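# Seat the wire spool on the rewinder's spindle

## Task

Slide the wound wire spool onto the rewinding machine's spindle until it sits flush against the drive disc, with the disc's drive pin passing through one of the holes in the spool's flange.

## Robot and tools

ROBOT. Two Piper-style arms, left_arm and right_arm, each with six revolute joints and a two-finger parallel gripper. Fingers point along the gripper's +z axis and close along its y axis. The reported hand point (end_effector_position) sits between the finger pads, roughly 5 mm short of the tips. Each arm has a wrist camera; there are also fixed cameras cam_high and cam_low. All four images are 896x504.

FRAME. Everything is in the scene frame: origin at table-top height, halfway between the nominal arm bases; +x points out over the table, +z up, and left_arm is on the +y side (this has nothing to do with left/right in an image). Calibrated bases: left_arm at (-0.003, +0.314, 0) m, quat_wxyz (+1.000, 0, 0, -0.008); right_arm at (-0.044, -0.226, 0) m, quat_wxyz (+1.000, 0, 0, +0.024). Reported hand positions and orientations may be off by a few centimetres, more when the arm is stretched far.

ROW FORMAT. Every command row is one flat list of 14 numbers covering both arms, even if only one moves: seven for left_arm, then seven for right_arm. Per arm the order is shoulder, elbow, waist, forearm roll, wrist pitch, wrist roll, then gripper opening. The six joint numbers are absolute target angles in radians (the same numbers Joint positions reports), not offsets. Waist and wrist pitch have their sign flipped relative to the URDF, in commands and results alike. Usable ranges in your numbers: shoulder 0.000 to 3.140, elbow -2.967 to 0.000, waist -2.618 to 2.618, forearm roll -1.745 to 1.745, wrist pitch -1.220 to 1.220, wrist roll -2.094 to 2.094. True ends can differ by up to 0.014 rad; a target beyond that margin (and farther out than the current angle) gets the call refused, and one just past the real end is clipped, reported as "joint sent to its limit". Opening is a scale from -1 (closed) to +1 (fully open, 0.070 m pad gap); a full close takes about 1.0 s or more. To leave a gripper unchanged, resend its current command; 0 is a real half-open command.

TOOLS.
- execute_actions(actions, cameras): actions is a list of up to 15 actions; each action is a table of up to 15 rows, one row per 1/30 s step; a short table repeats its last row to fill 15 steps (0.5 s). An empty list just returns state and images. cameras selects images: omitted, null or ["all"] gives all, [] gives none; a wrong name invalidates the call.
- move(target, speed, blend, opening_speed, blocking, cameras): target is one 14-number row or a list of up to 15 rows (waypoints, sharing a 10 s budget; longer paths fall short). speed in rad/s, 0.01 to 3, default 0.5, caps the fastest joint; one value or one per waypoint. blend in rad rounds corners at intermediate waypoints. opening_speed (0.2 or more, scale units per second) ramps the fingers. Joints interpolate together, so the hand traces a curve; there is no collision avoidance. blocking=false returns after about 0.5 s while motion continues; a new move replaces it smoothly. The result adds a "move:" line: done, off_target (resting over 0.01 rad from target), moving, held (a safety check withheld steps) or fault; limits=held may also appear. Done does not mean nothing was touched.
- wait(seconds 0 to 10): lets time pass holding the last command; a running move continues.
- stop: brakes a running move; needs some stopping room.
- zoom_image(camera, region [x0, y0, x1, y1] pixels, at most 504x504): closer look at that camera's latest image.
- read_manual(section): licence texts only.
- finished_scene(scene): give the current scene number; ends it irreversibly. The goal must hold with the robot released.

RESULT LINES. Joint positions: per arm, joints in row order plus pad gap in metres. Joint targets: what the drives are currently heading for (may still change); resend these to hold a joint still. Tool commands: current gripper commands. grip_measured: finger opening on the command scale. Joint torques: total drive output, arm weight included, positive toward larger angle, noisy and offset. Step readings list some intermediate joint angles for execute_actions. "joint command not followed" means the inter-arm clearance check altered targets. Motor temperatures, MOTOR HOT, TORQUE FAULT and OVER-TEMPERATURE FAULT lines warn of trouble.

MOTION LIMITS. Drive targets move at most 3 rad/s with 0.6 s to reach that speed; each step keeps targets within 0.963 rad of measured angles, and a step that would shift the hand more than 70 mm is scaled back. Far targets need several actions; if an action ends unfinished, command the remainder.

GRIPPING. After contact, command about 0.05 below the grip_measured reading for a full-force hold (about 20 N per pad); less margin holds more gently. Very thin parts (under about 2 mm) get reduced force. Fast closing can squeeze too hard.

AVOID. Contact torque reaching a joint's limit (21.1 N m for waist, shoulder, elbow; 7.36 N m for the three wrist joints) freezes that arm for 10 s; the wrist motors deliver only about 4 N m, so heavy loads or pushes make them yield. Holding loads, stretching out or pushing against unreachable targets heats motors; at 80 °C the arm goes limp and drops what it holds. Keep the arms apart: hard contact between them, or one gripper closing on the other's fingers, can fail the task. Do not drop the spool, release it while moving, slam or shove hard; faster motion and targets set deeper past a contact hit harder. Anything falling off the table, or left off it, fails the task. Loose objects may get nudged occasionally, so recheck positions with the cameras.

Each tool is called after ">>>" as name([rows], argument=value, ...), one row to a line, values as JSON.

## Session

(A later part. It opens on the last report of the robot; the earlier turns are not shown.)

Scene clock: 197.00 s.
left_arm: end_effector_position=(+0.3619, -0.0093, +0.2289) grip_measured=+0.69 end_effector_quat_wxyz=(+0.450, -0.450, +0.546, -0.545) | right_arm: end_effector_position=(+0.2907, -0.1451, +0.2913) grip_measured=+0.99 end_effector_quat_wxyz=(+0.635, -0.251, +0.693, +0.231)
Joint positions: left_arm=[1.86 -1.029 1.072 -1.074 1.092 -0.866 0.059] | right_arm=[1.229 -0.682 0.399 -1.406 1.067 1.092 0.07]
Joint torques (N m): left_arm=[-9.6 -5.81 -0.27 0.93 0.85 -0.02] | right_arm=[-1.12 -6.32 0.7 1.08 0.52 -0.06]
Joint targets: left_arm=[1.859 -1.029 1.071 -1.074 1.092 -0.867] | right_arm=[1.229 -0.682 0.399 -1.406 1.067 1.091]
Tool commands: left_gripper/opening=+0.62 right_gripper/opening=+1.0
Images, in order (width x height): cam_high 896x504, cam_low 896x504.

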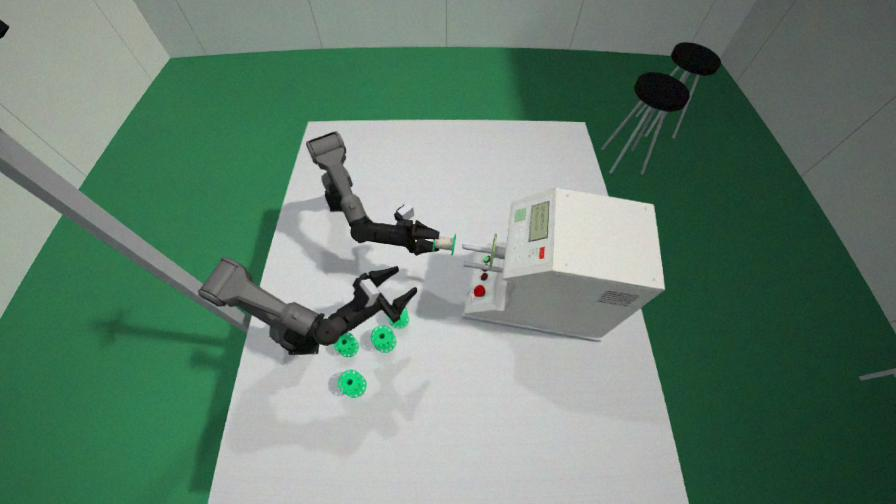

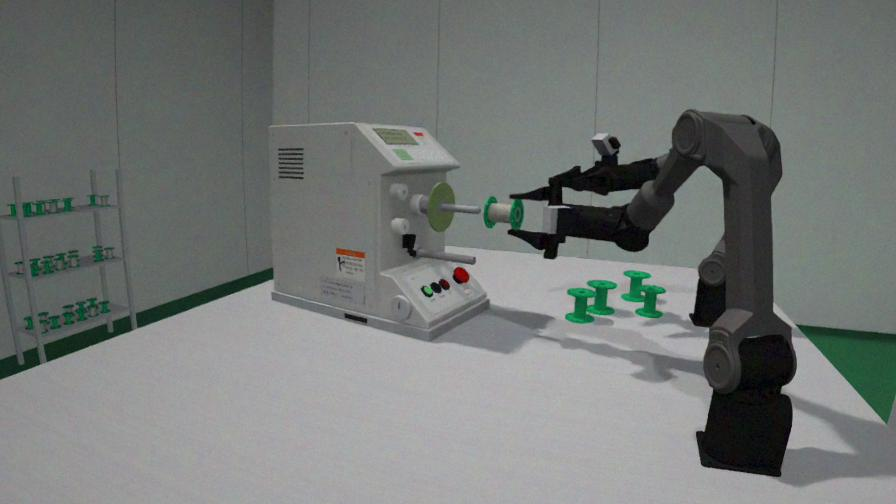

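>>> move(target=[1.8834,-1.0445,1.0230,-0.9865,1.0640,-0.9155,0.62,1.2291,-0.6820,0.3993,-1.4060,1.0672,1.0912,1.0], speed=0.3)

>>> zoom_image(camera="cam_right_wrist", region=[325, 75, 545, 215])

>>> zoom_image(camera="cam_low", region=[400, 160, 580, 270])

>>> zoom_image(camera="cam_high", region=[390, 200, 530, 290])

Scene clock: 212.17 s.
left_arm: end_effector_position=(+0.3768, -0.0118, +0.2293) grip_measured=+0.69 end_effector_quat_wxyz=(+0.446, -0.437, +0.546, -0.558) | right_arm: end_effector_position=(+0.2907, -0.1451, +0.2913) grip_measured=+0.99 end_effector_quat_wxyz=(+0.635, -0.251, +0.693, +0.231)
Joint positions: left_arm=[1.883 -1.044 1.022 -0.986 1.064 -0.916 0.059] | right_arm=[1.229 -0.682 0.399 -1.406 1.067 1.092 0.07]
Joint torques (N m): left_arm=[-8.34 -8.04 0.66 0.76 0.87 0.29] | right_arm=[-1.14 -6.29 0.63 1.07 0.53 -0.06]
Joint targets: left_arm=[1.883 -1.044 1.023 -0.987 1.064 -0.916] | right_arm=[1.229 -0.682 0.399 -1.406 1.067 1.091]
move: done

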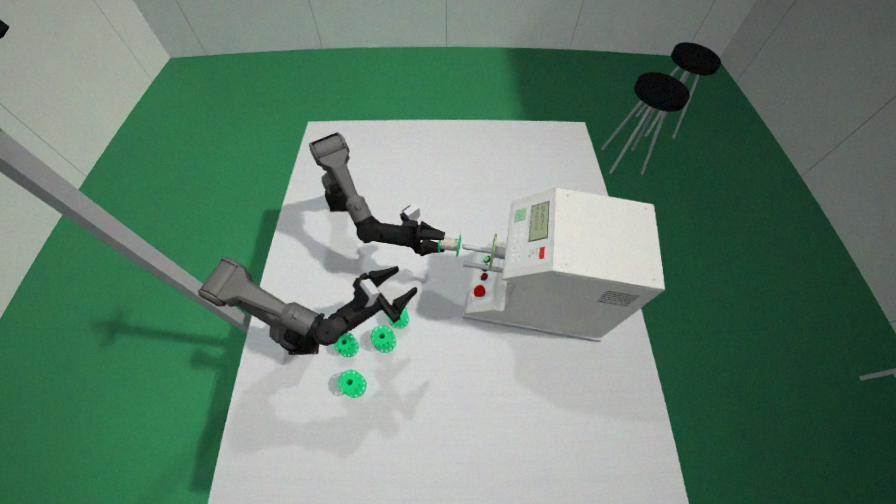

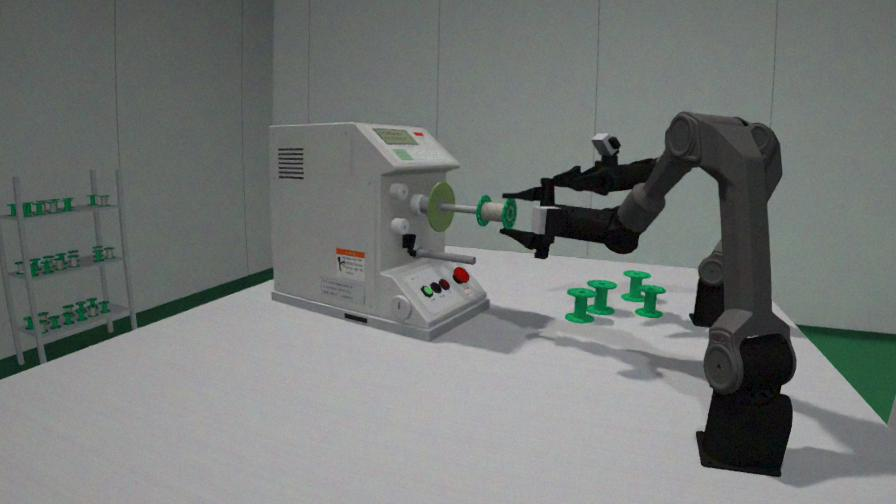

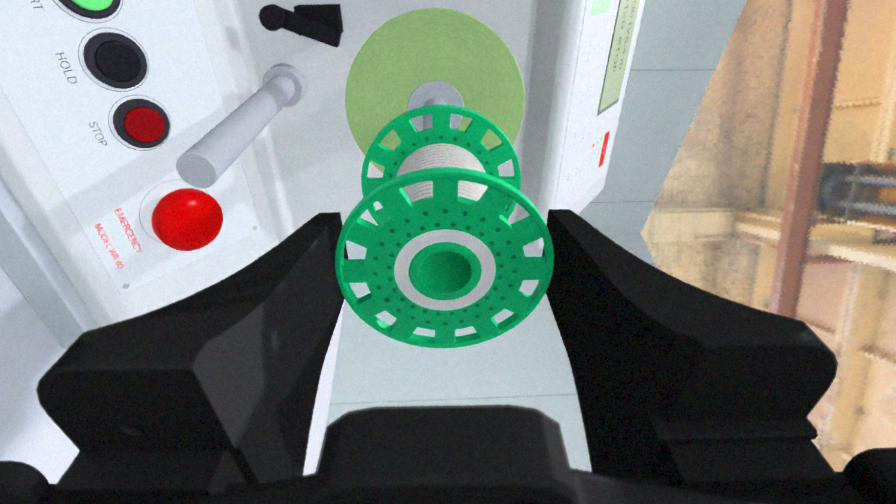

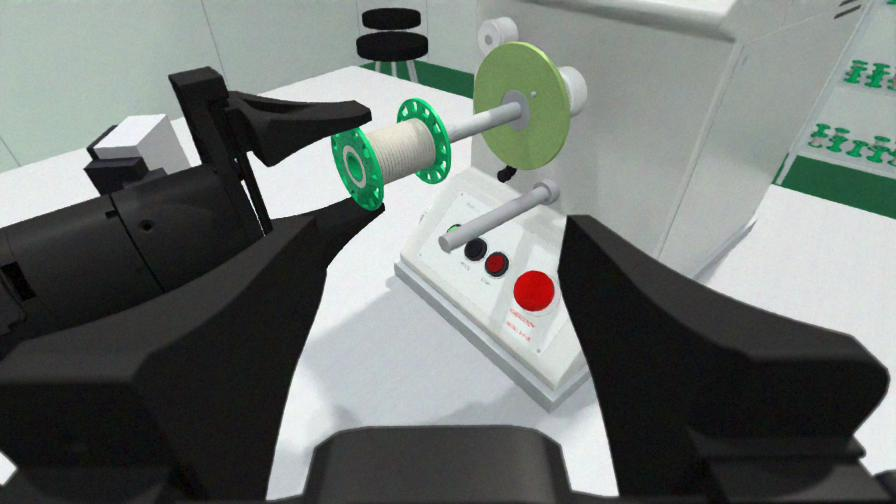

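Scaled by 2.291 (camera's finer frame: 1280x720).

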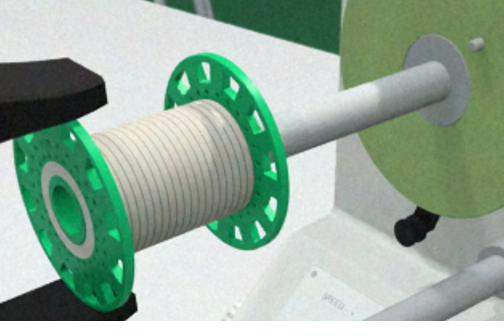

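Scaled by 2.800 (camera's finer frame: 1280x720).

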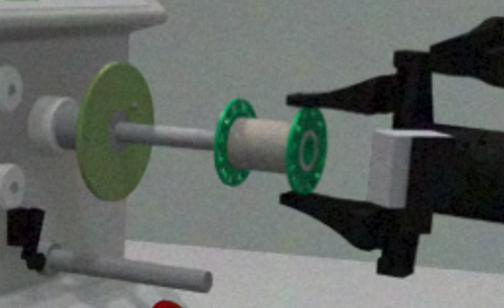

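Scaled by 3.600 (camera's finer frame: 1280x720).

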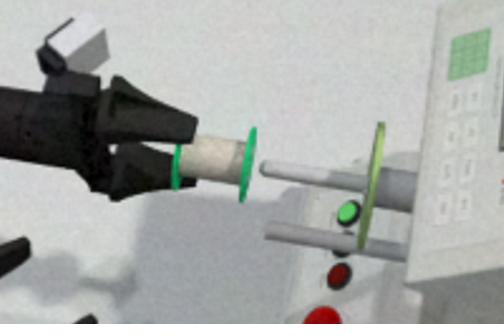

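>>> zoom_image(camera="cam_right_wrist", region=[325, 90, 465, 215])

>>> zoom_image(camera="cam_low", region=[435, 185, 525, 245])

>>> zoom_image(camera="cam_left_wrist", region=[330, 0, 560, 130])

Scaled by 3.600 (camera's finer frame: 1280x720).

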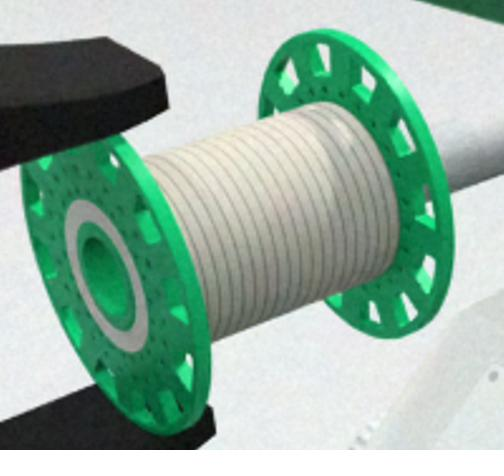

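Scaled by 5.600 (camera's finer frame: 1280x720).

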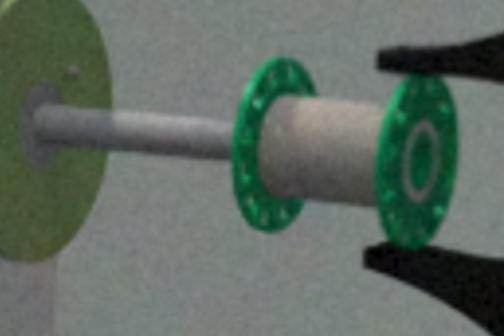

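Scaled by 2.191 (camera's finer frame: 1280x720).

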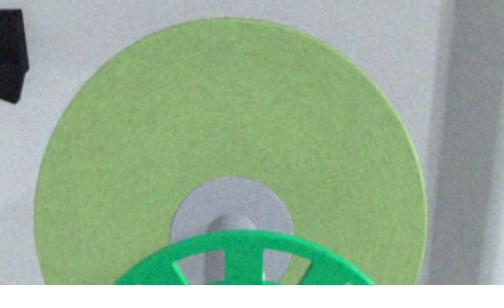

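>>> move(target=[1.8998,-1.0829,0.9943,-0.9689,1.0219,-0.9091,0.62,1.2291,-0.6820,0.3993,-1.4060,1.0672,1.0912,1.0], speed=0.08, cameras=["cam_left_wrist","cam_right_wrist","cam_low"])

>>> zoom_image(camera="cam_right_wrist", region=[335, 75, 555, 215])

>>> zoom_image(camera="cam_low", region=[435, 185, 525, 245])

Scene clock: 227.23 s.
left_arm: end_effector_position=(+0.3880, -0.0158, +0.2296) grip_measured=+0.69 end_effector_quat_wxyz=(+0.442, -0.437, +0.551, -0.557) | right_arm: end_effector_position=(+0.2907, -0.1451, +0.2913) grip_measured=+0.99 end_effector_quat_wxyz=(+0.635, -0.251, +0.693, +0.231)
Joint positions: left_arm=[1.9 -1.083 0.994 -0.969 1.021 -0.909 0.059] | right_arm=[1.229 -0.682 0.399 -1.406 1.067 1.092 0.07]
Joint torques (N m): left_arm=[-8.62 -8.13 -0.17 0.87 0.93 0.29] | right_arm=[-1.15 -6.23 0.61 1.06 0.54 -0.07]
Joint targets: left_arm=[1.900 -1.083 0.994 -0.969 1.022 -0.909] | right_arm=[1.229 -0.682 0.399 -1.406 1.067 1.091]
move: done
Images, in order (width x height): cam_low 896x504, cam_left_wrist 896x504, cam_right_wrist 896x504.

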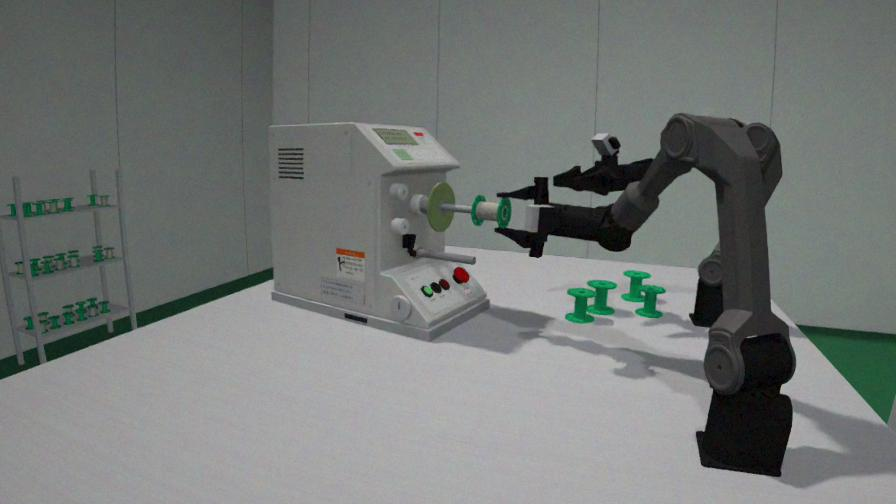

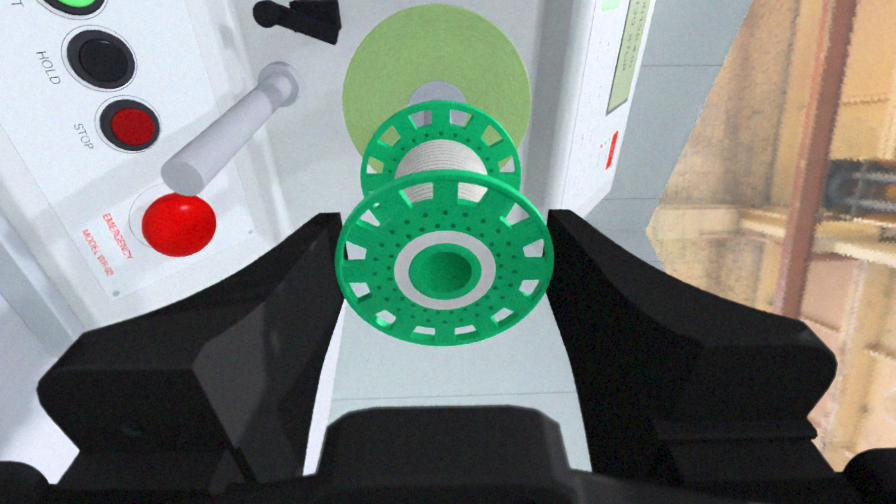

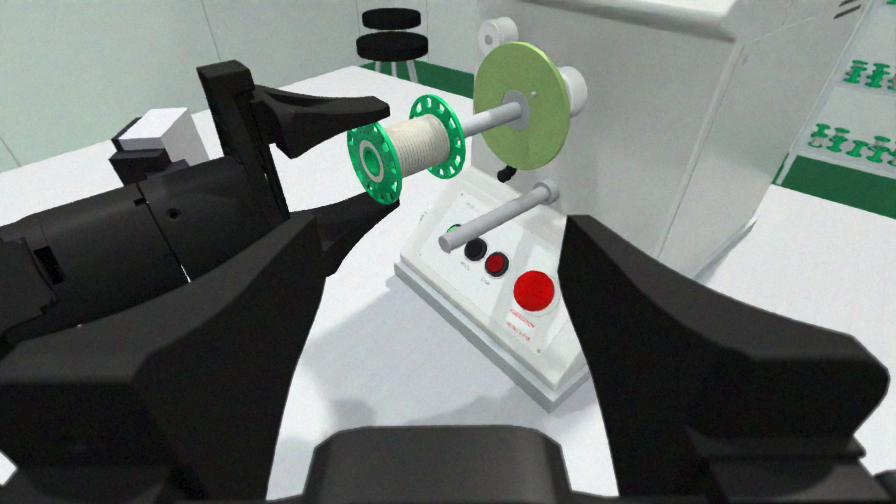

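Scaled by 2.291 (camera's finer frame: 1280x720).

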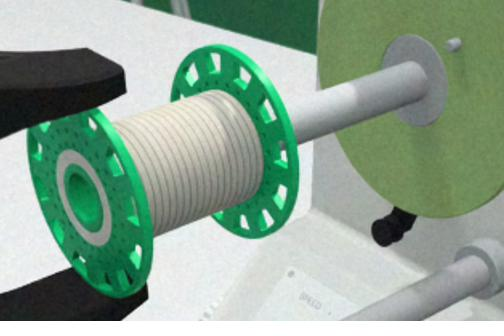

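Scaled by 5.600 (camera's finer frame: 1280x720).

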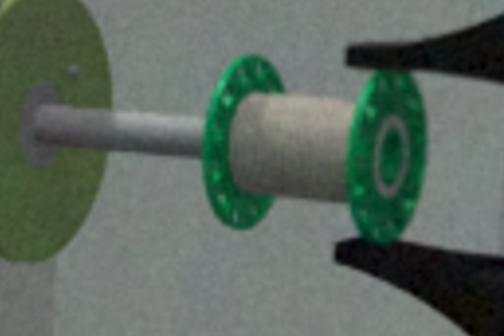

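>>> move(target=[1.9162,-1.1098,0.9775,-0.9587,1.0056,-0.9074,0.66,1.2291,-0.6820,0.3993,-1.4060,1.0672,1.0912,1.0], speed=0.06, cameras=["cam_left_wrist","cam_right_wrist"])

>>> zoom_image(camera="cam_left_wrist", region=[320, 80, 570, 360])

>>> zoom_image(camera="cam_right_wrist", region=[335, 75, 555, 215])

Scene clock: 234.90 s.
left_arm: end_effector_position=(+0.3958, -0.0175, +0.2297) grip_measured=+0.69 end_effector_quat_wxyz=(+0.442, -0.437, +0.550, -0.558) | right_arm: end_effector_position=(+0.2907, -0.1451, +0.2913) grip_measured=+0.99 end_effector_quat_wxyz=(+0.635, -0.251, +0.693, +0.231)
Joint positions: left_arm=[1.916 -1.11 0.978 -0.959 1.006 -0.908 0.059] | right_arm=[1.229 -0.682 0.399 -1.406 1.067 1.092 0.07]
Joint torques (N m): left_arm=[-9.69 -9.21 -0.1 1.13 1.07 0.34] | right_arm=[-1.14 -6.22 0.51 1.04 0.57 -0.09]
Joint targets: left_arm=[1.916 -1.110 0.978 -0.959 1.006 -0.907] | right_arm=[1.229 -0.682 0.399 -1.406 1.067 1.091]
move: done

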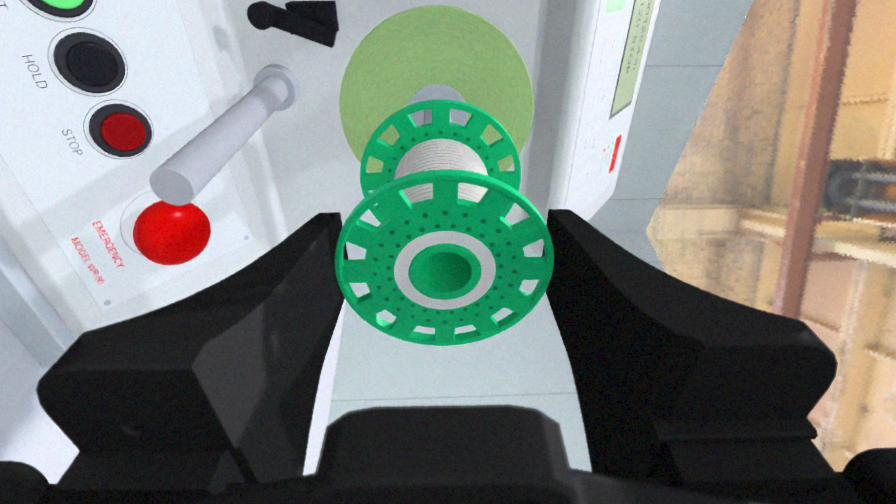

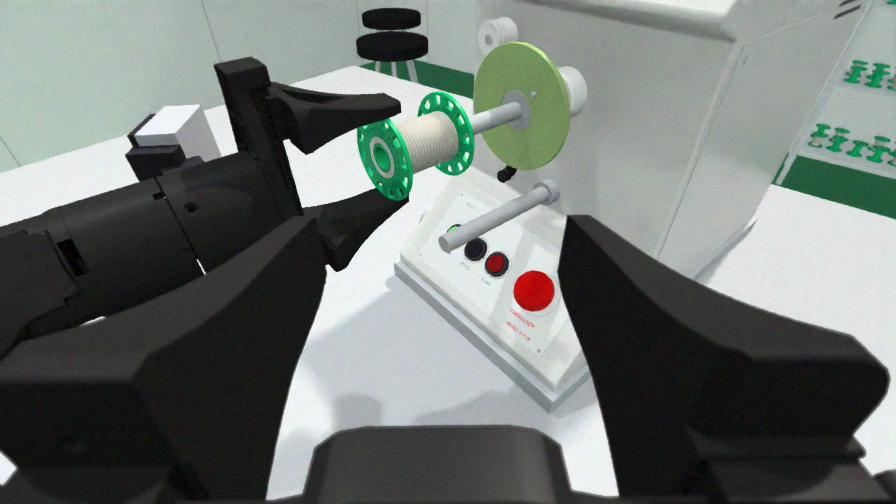

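Scaled by 1.800 (camera's finer frame: 1280x720).

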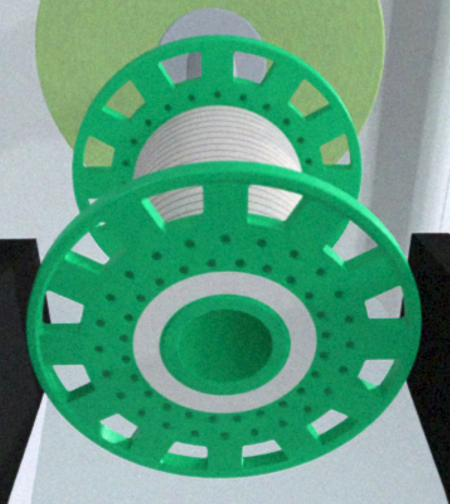

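Scaled by 2.291 (camera's finer frame: 1280x720).

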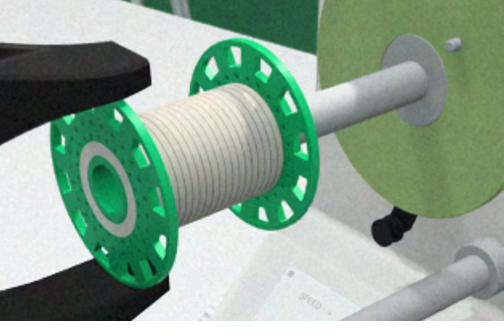

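>>> move(target=[1.9487,-1.1639,0.9612,-0.9743,0.9963,-0.8839,0.66,1.2291,-0.6820,0.3993,-1.4060,1.0672,1.0912,1.0], speed=0.06, cameras=["cam_left_wrist","cam_right_wrist","cam_low"])

>>> zoom_image(camera="cam_left_wrist", region=[320, 80, 570, 360])

>>> zoom_image(camera="cam_right_wrist", region=[335, 75, 555, 215])

>>> zoom_image(camera="cam_low", region=[425, 185, 515, 245])

Scene clock: 253.27 s.
left_arm: end_effector_position=(+0.4078, -0.0193, +0.2301) grip_measured=+0.69 end_effector_quat_wxyz=(+0.448, -0.443, +0.545, -0.553) | right_arm: end_effector_position=(+0.2907, -0.1451, +0.2913) grip_measured=+0.99 end_effector_quat_wxyz=(+0.635, -0.251, +0.693, +0.231)
Joint positions: left_arm=[1.948 -1.164 0.961 -0.974 0.997 -0.884 0.059] | right_arm=[1.229 -0.682 0.399 -1.406 1.067 1.092 0.07]
Joint torques (N m): left_arm=[-10.43 -9.25 -0.26 1.11 1.06 0.24] | right_arm=[-1.19 -6.15 0.32 1.01 0.61 -0.11]
Joint targets: left_arm=[1.949 -1.164 0.961 -0.974 0.996 -0.884] | right_arm=[1.229 -0.682 0.399 -1.406 1.067 1.091]
move: done
Images, in order (width x height): cam_low 896x504, cam_left_wrist 896x504, cam_right_wrist 896x504.

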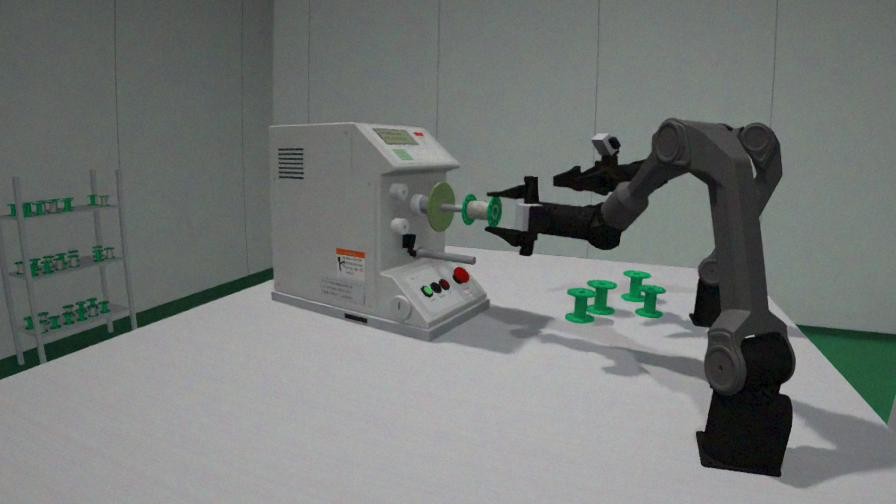

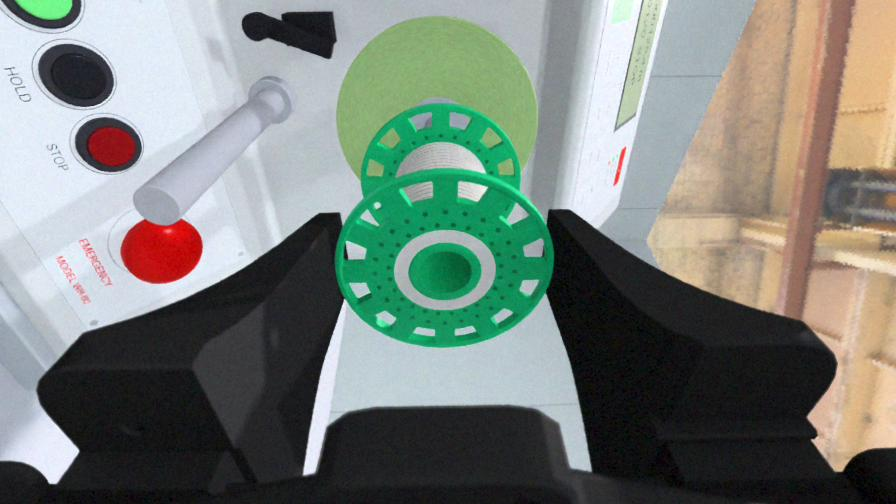

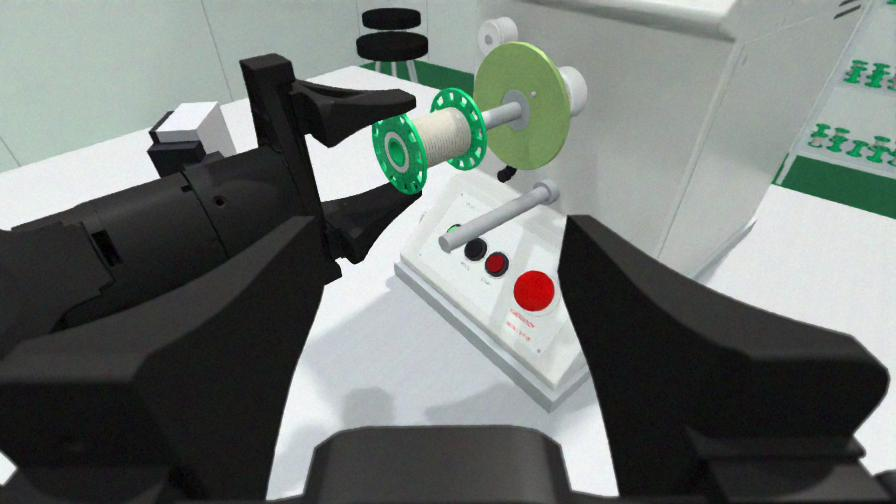

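Scaled by 1.800 (camera's finer frame: 1280x720).

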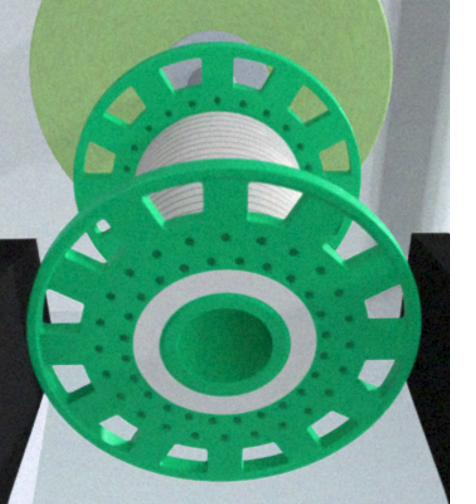

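Scaled by 2.291 (camera's finer frame: 1280x720).

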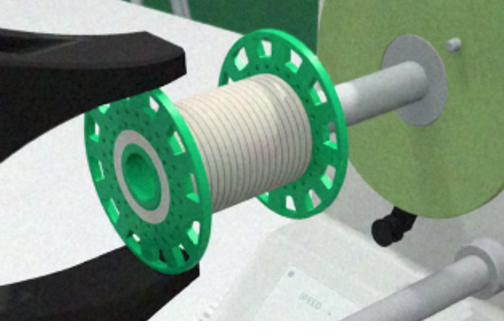

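Scaled by 5.600 (camera's finer frame: 1280x720).

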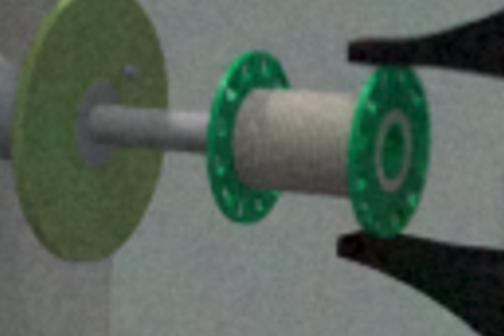

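>>> move(target=[1.9712,-1.2152,0.9323,-0.9711,0.9541,-0.8664,0.66,1.2291,-0.6820,0.3993,-1.4060,1.0672,1.0912,1.0], speed=0.06, cameras=["cam_left_wrist","cam_right_wrist","cam_low"])

>>> zoom_image(camera="cam_left_wrist", region=[320, 80, 570, 360])

>>> zoom_image(camera="cam_right_wrist", region=[360, 60, 560, 200])

>>> zoom_image(camera="cam_low", region=[425, 185, 515, 245])

Scene clock: 264.87 s.
left_arm: end_effector_position=(+0.4215, -0.0215, +0.2302) grip_measured=+0.69 end_effector_quat_wxyz=(+0.445, -0.445, +0.549, -0.550) | right_arm: end_effector_position=(+0.2907, -0.1451, +0.2913) grip_measured=+0.99 end_effector_quat_wxyz=(+0.635, -0.251, +0.693, +0.231)
Joint positions: left_arm=[1.971 -1.215 0.932 -0.972 0.953 -0.867 0.059] | right_arm=[1.229 -0.682 0.399 -1.406 1.067 1.092 0.07]
Joint torques (N m): left_arm=[-12.24 -11 -0.52 1.44 1.45 0.25] | right_arm=[-1.18 -6.1 0.15 0.99 0.64 -0.13]
Joint targets: left_arm=[1.971 -1.215 0.932 -0.971 0.954 -0.866] | right_arm=[1.229 -0.682 0.399 -1.406 1.067 1.091]
move: done
Images, in order (width x height): cam_low 896x504, cam_left_wrist 896x504, cam_right_wrist 896x504.

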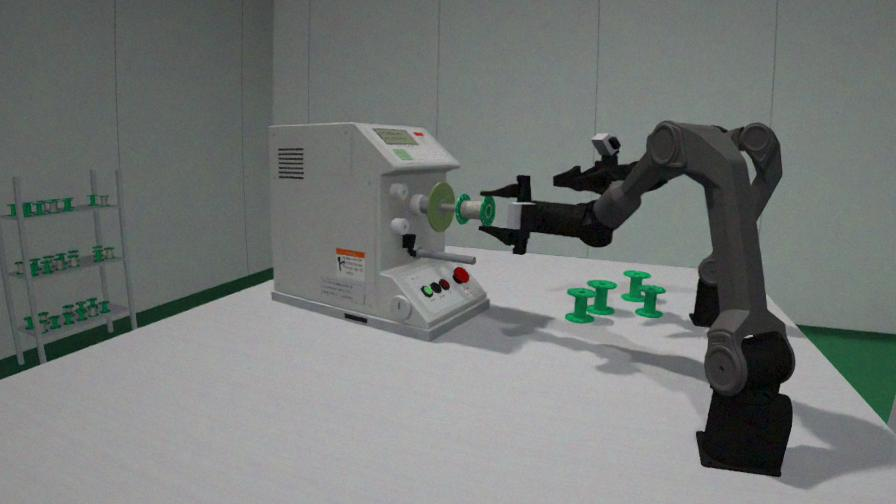

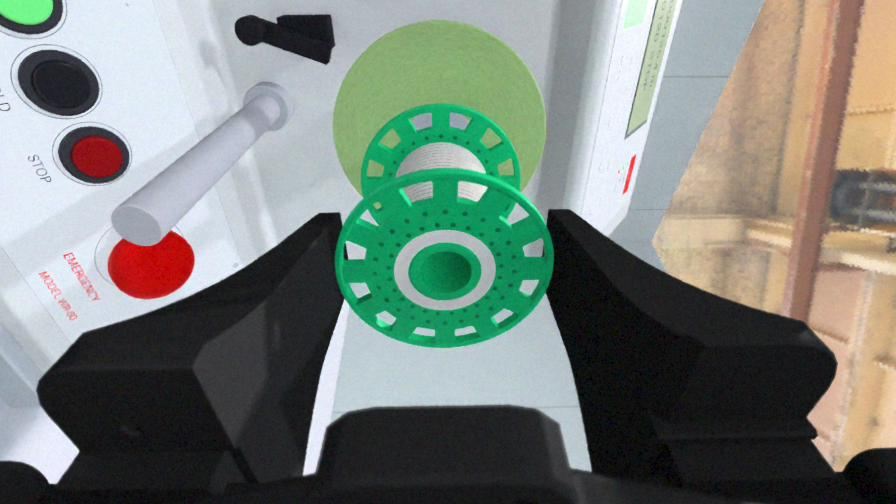

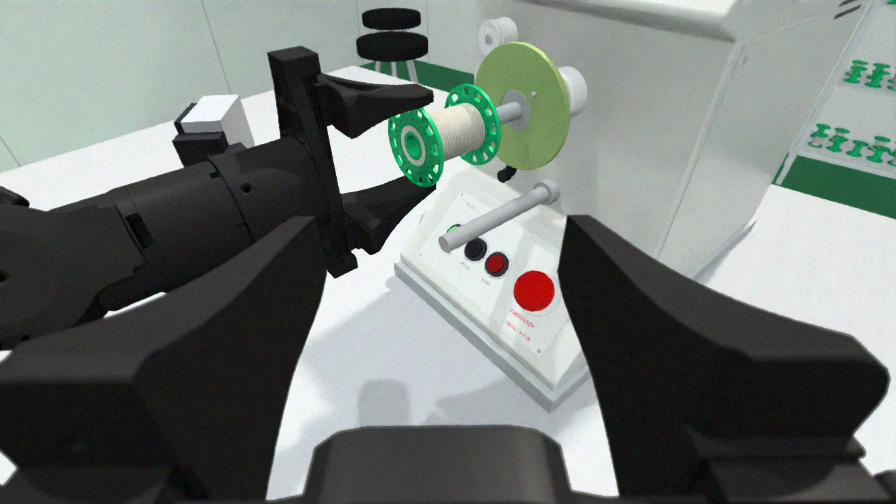

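Scaled by 1.800 (camera's finer frame: 1280x720).

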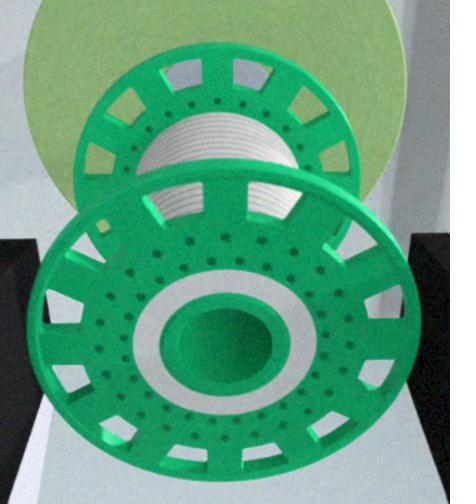

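Scaled by 2.520 (camera's finer frame: 1280x720).

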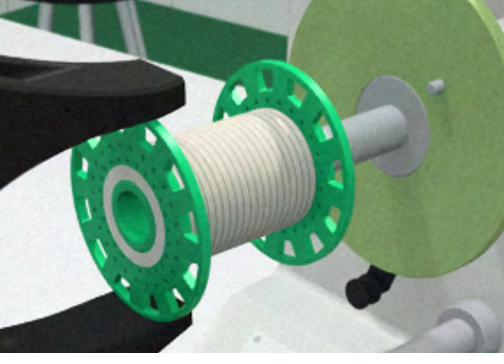

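Scaled by 5.600 (camera's finer frame: 1280x720).

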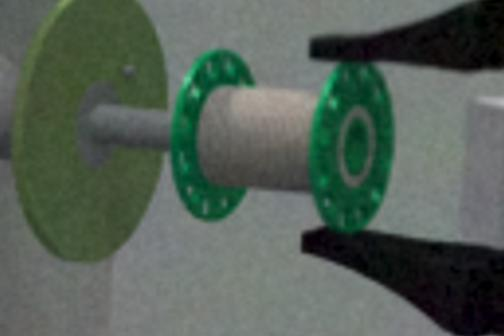

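>>> move(target=[2.0193,-1.2989,0.9002,-0.9748,0.9178,-0.8404,0.67,1.2291,-0.6820,0.3993,-1.4060,1.0672,1.0912,1.0], speed=0.07, cameras=["cam_left_wrist","cam_right_wrist","cam_low"])

>>> zoom_image(camera="cam_left_wrist", region=[320, 80, 570, 360])

>>> zoom_image(camera="cam_right_wrist", region=[380, 50, 580, 190])

>>> zoom_image(camera="cam_low", region=[425, 185, 515, 245])

Scene clock: 277.30 s.
left_arm: end_effector_position=(+0.4412, -0.0256, +0.2302) grip_measured=+0.69 end_effector_quat_wxyz=(+0.448, -0.448, +0.547, -0.547) | right_arm: end_effector_position=(+0.2907, -0.1451, +0.2913) grip_measured=+0.99 end_effector_quat_wxyz=(+0.635, -0.251, +0.693, +0.231)
Joint positions: left_arm=[2.02 -1.3 0.9 -0.974 0.918 -0.841 0.059] | right_arm=[1.229 -0.682 0.399 -1.406 1.067 1.092 0.07]
Joint torques (N m): left_arm=[-15.65 -14.47 -0.54 2.1 1.67 0.22] | right_arm=[-1.22 -6.03 0.09 0.97 0.68 -0.14]
Motor temperatures (°C): left_arm=[37 32 32 37 39 29] | right_arm=[36 33 29 35 36 28]
Joint targets: left_arm=[2.019 -1.299 0.900 -0.975 0.918 -0.840] | right_arm=[1.229 -0.682 0.399 -1.406 1.067 1.091]
move: done
Images, in order (width x height): cam_low 896x504, cam_left_wrist 896x504, cam_right_wrist 896x504.

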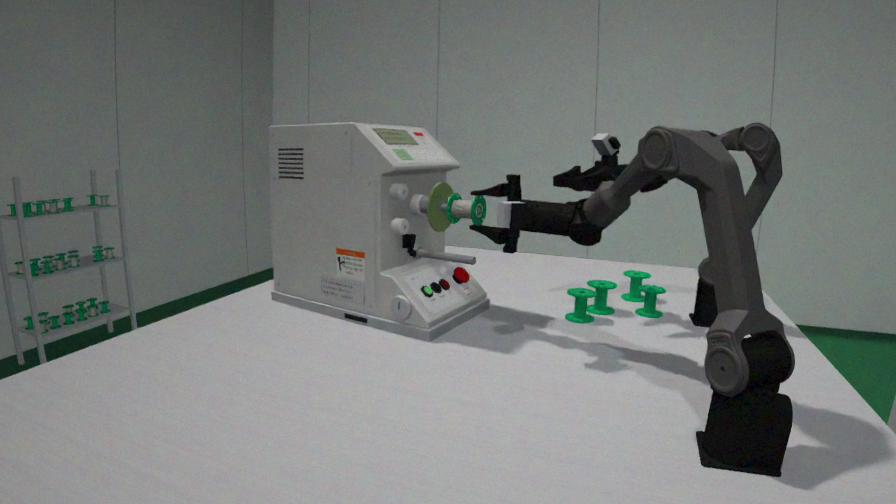

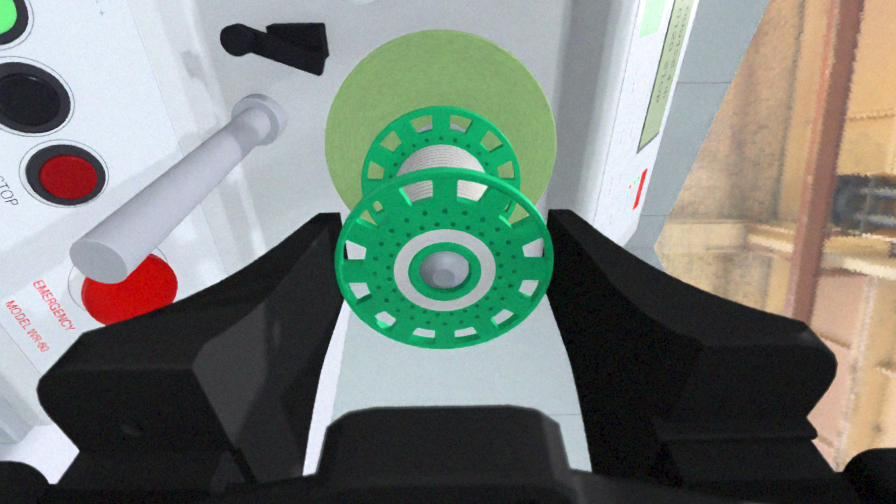

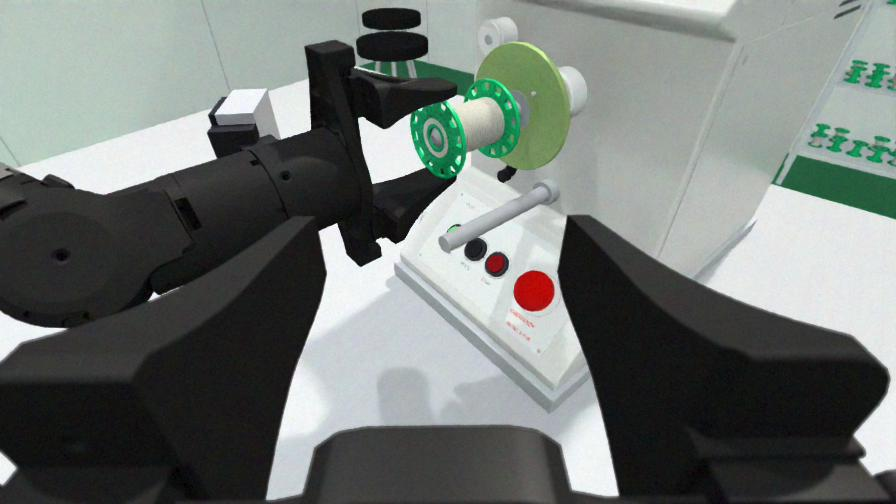

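Scaled by 1.800 (camera's finer frame: 1280x720).

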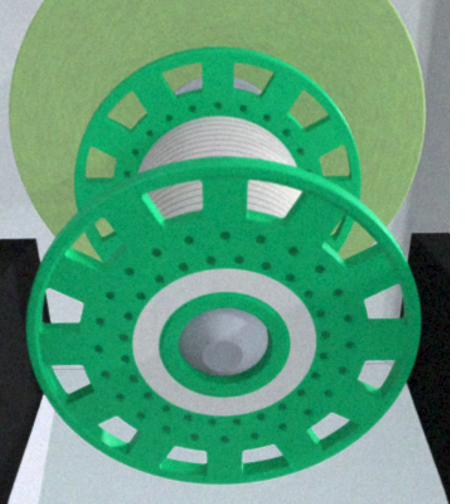

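Scaled by 2.520 (camera's finer frame: 1280x720).

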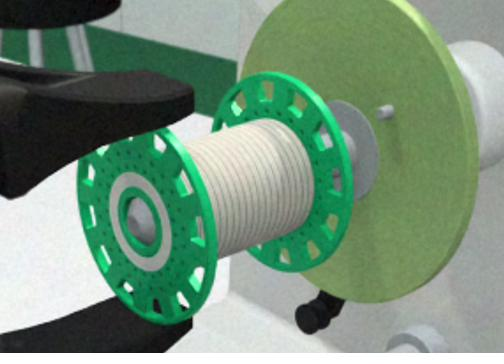

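Scaled by 5.600 (camera's finer frame: 1280x720).

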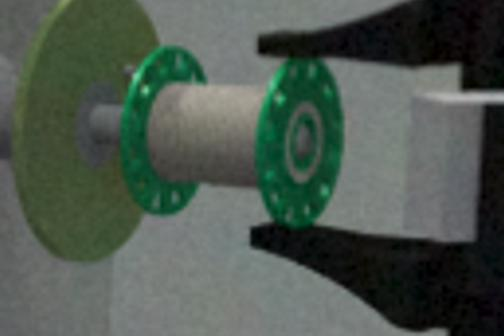

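>>> move(target=[2.0206,-1.2979,0.9002,-0.9733,0.9191,-0.8428,0.67,1.2291,-0.6820,0.3993,-1.4060,1.0672,1.0912,1.0], speed=0.05, cameras=[])

Scene clock: 286.03 s.
left_arm: end_effector_position=(+0.4412, -0.0254, +0.2300) grip_measured=+0.69 end_effector_quat_wxyz=(+0.448, -0.448, +0.547, -0.548) | right_arm: end_effector_position=(+0.2907, -0.1451, +0.2913) grip_measured=+0.99 end_effector_quat_wxyz=(+0.635, -0.251, +0.693, +0.231)
Joint positions: left_arm=[2.02 -1.299 0.9 -0.974 0.919 -0.843 0.059] | right_arm=[1.229 -0.682 0.399 -1.406 1.067 1.092 0.07]
Joint torques (N m): left_arm=[-15.3 -10.68 0.26 1.66 1.99 -0.06] | right_arm=[-1.22 -6.03 0.1 0.94 0.7 -0.14]
Joint targets: left_arm=[2.021 -1.298 0.900 -0.973 0.919 -0.843] | right_arm=[1.229 -0.682 0.399 -1.406 1.067 1.091]
move: done

>>> move(target=[2.0206,-1.2979,0.9002,-0.9733,0.9191,-0.8428,0.82,1.2291,-0.6820,0.3993,-1.4060,1.0672,1.0912,1.0], speed=0.05, opening_speed=0.4, cameras=["cam_left_wrist","cam_right_wrist"])

>>> zoom_image(camera="cam_left_wrist", region=[320, 80, 570, 360])

>>> zoom_image(camera="cam_right_wrist", region=[390, 60, 570, 190])

Scene clock: 292.97 s.
left_arm: end_effector_position=(+0.4413, -0.0254, +0.2303) grip_measured=+0.82 end_effector_quat_wxyz=(+0.448, -0.448, +0.546, -0.548) | right_arm: end_effector_position=(+0.2907, -0.1451, +0.2913) grip_measured=+0.99 end_effector_quat_wxyz=(+0.635, -0.251, +0.693, +0.231)
Joint positions: left_arm=[2.02 -1.299 0.9 -0.973 0.92 -0.843 0.064] | right_arm=[1.229 -0.682 0.399 -1.406 1.067 1.092 0.07]
Joint torques (N m): left_arm=[-10.59 -6.54 0.42 0.54 0.5 0.05] | right_arm=[-1.27 -5.97 0.06 0.93 0.68 -0.13]
Joint targets: left_arm=[2.021 -1.298 0.900 -0.973 0.919 -0.843] | right_arm=[1.229 -0.682 0.399 -1.406 1.067 1.091]
move: done

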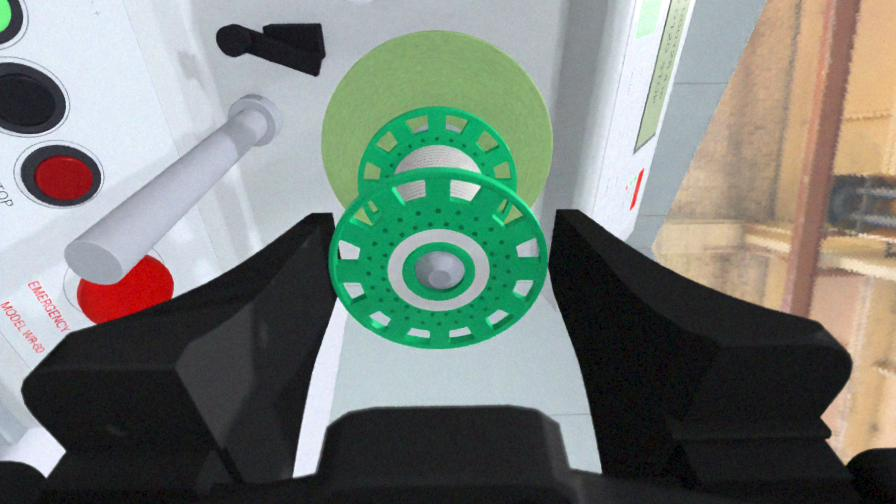

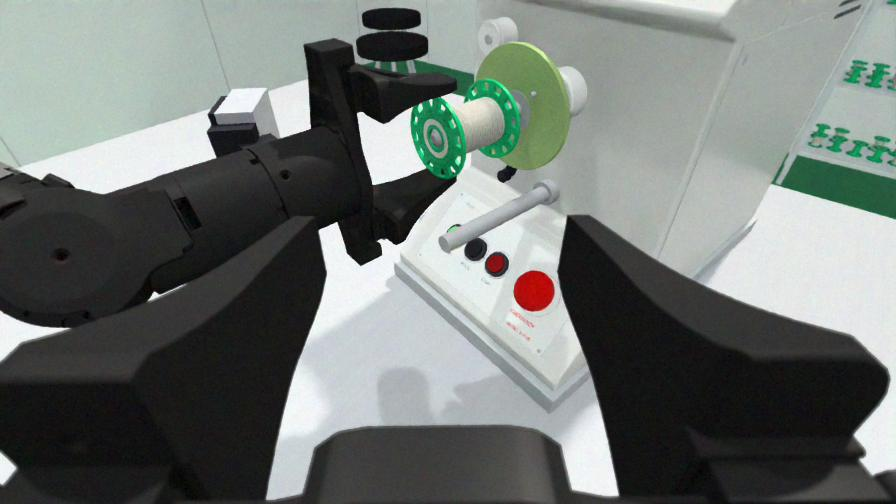

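Scaled by 1.800 (camera's finer frame: 1280x720).

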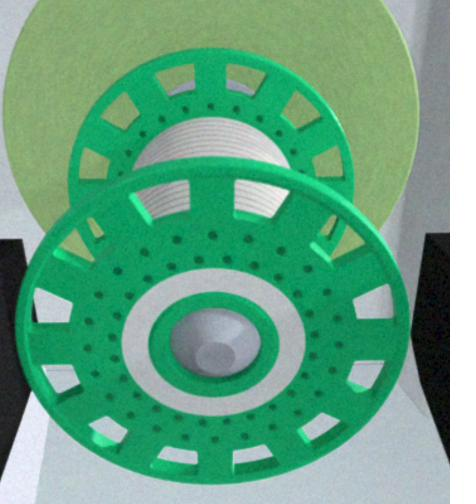

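Scaled by 2.800 (camera's finer frame: 1280x720).

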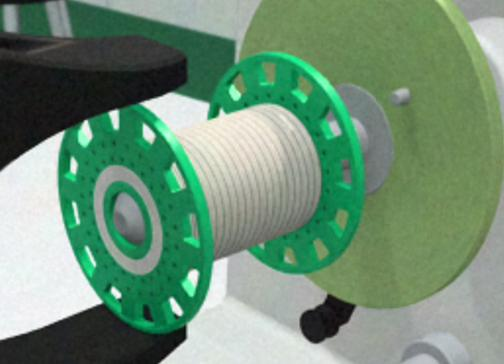

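>>> zoom_image(camera="cam_right_wrist", region=[455, 70, 555, 160])

>>> zoom_image(camera="cam_left_wrist", region=[350, 90, 530, 210])

Scaled by 5.040 (camera's finer frame: 1280x720).

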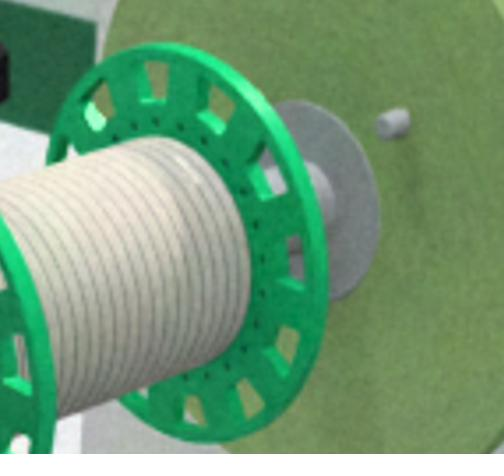

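Scaled by 2.800 (camera's finer frame: 1280x720).

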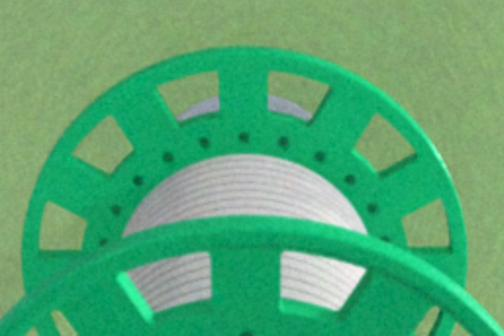

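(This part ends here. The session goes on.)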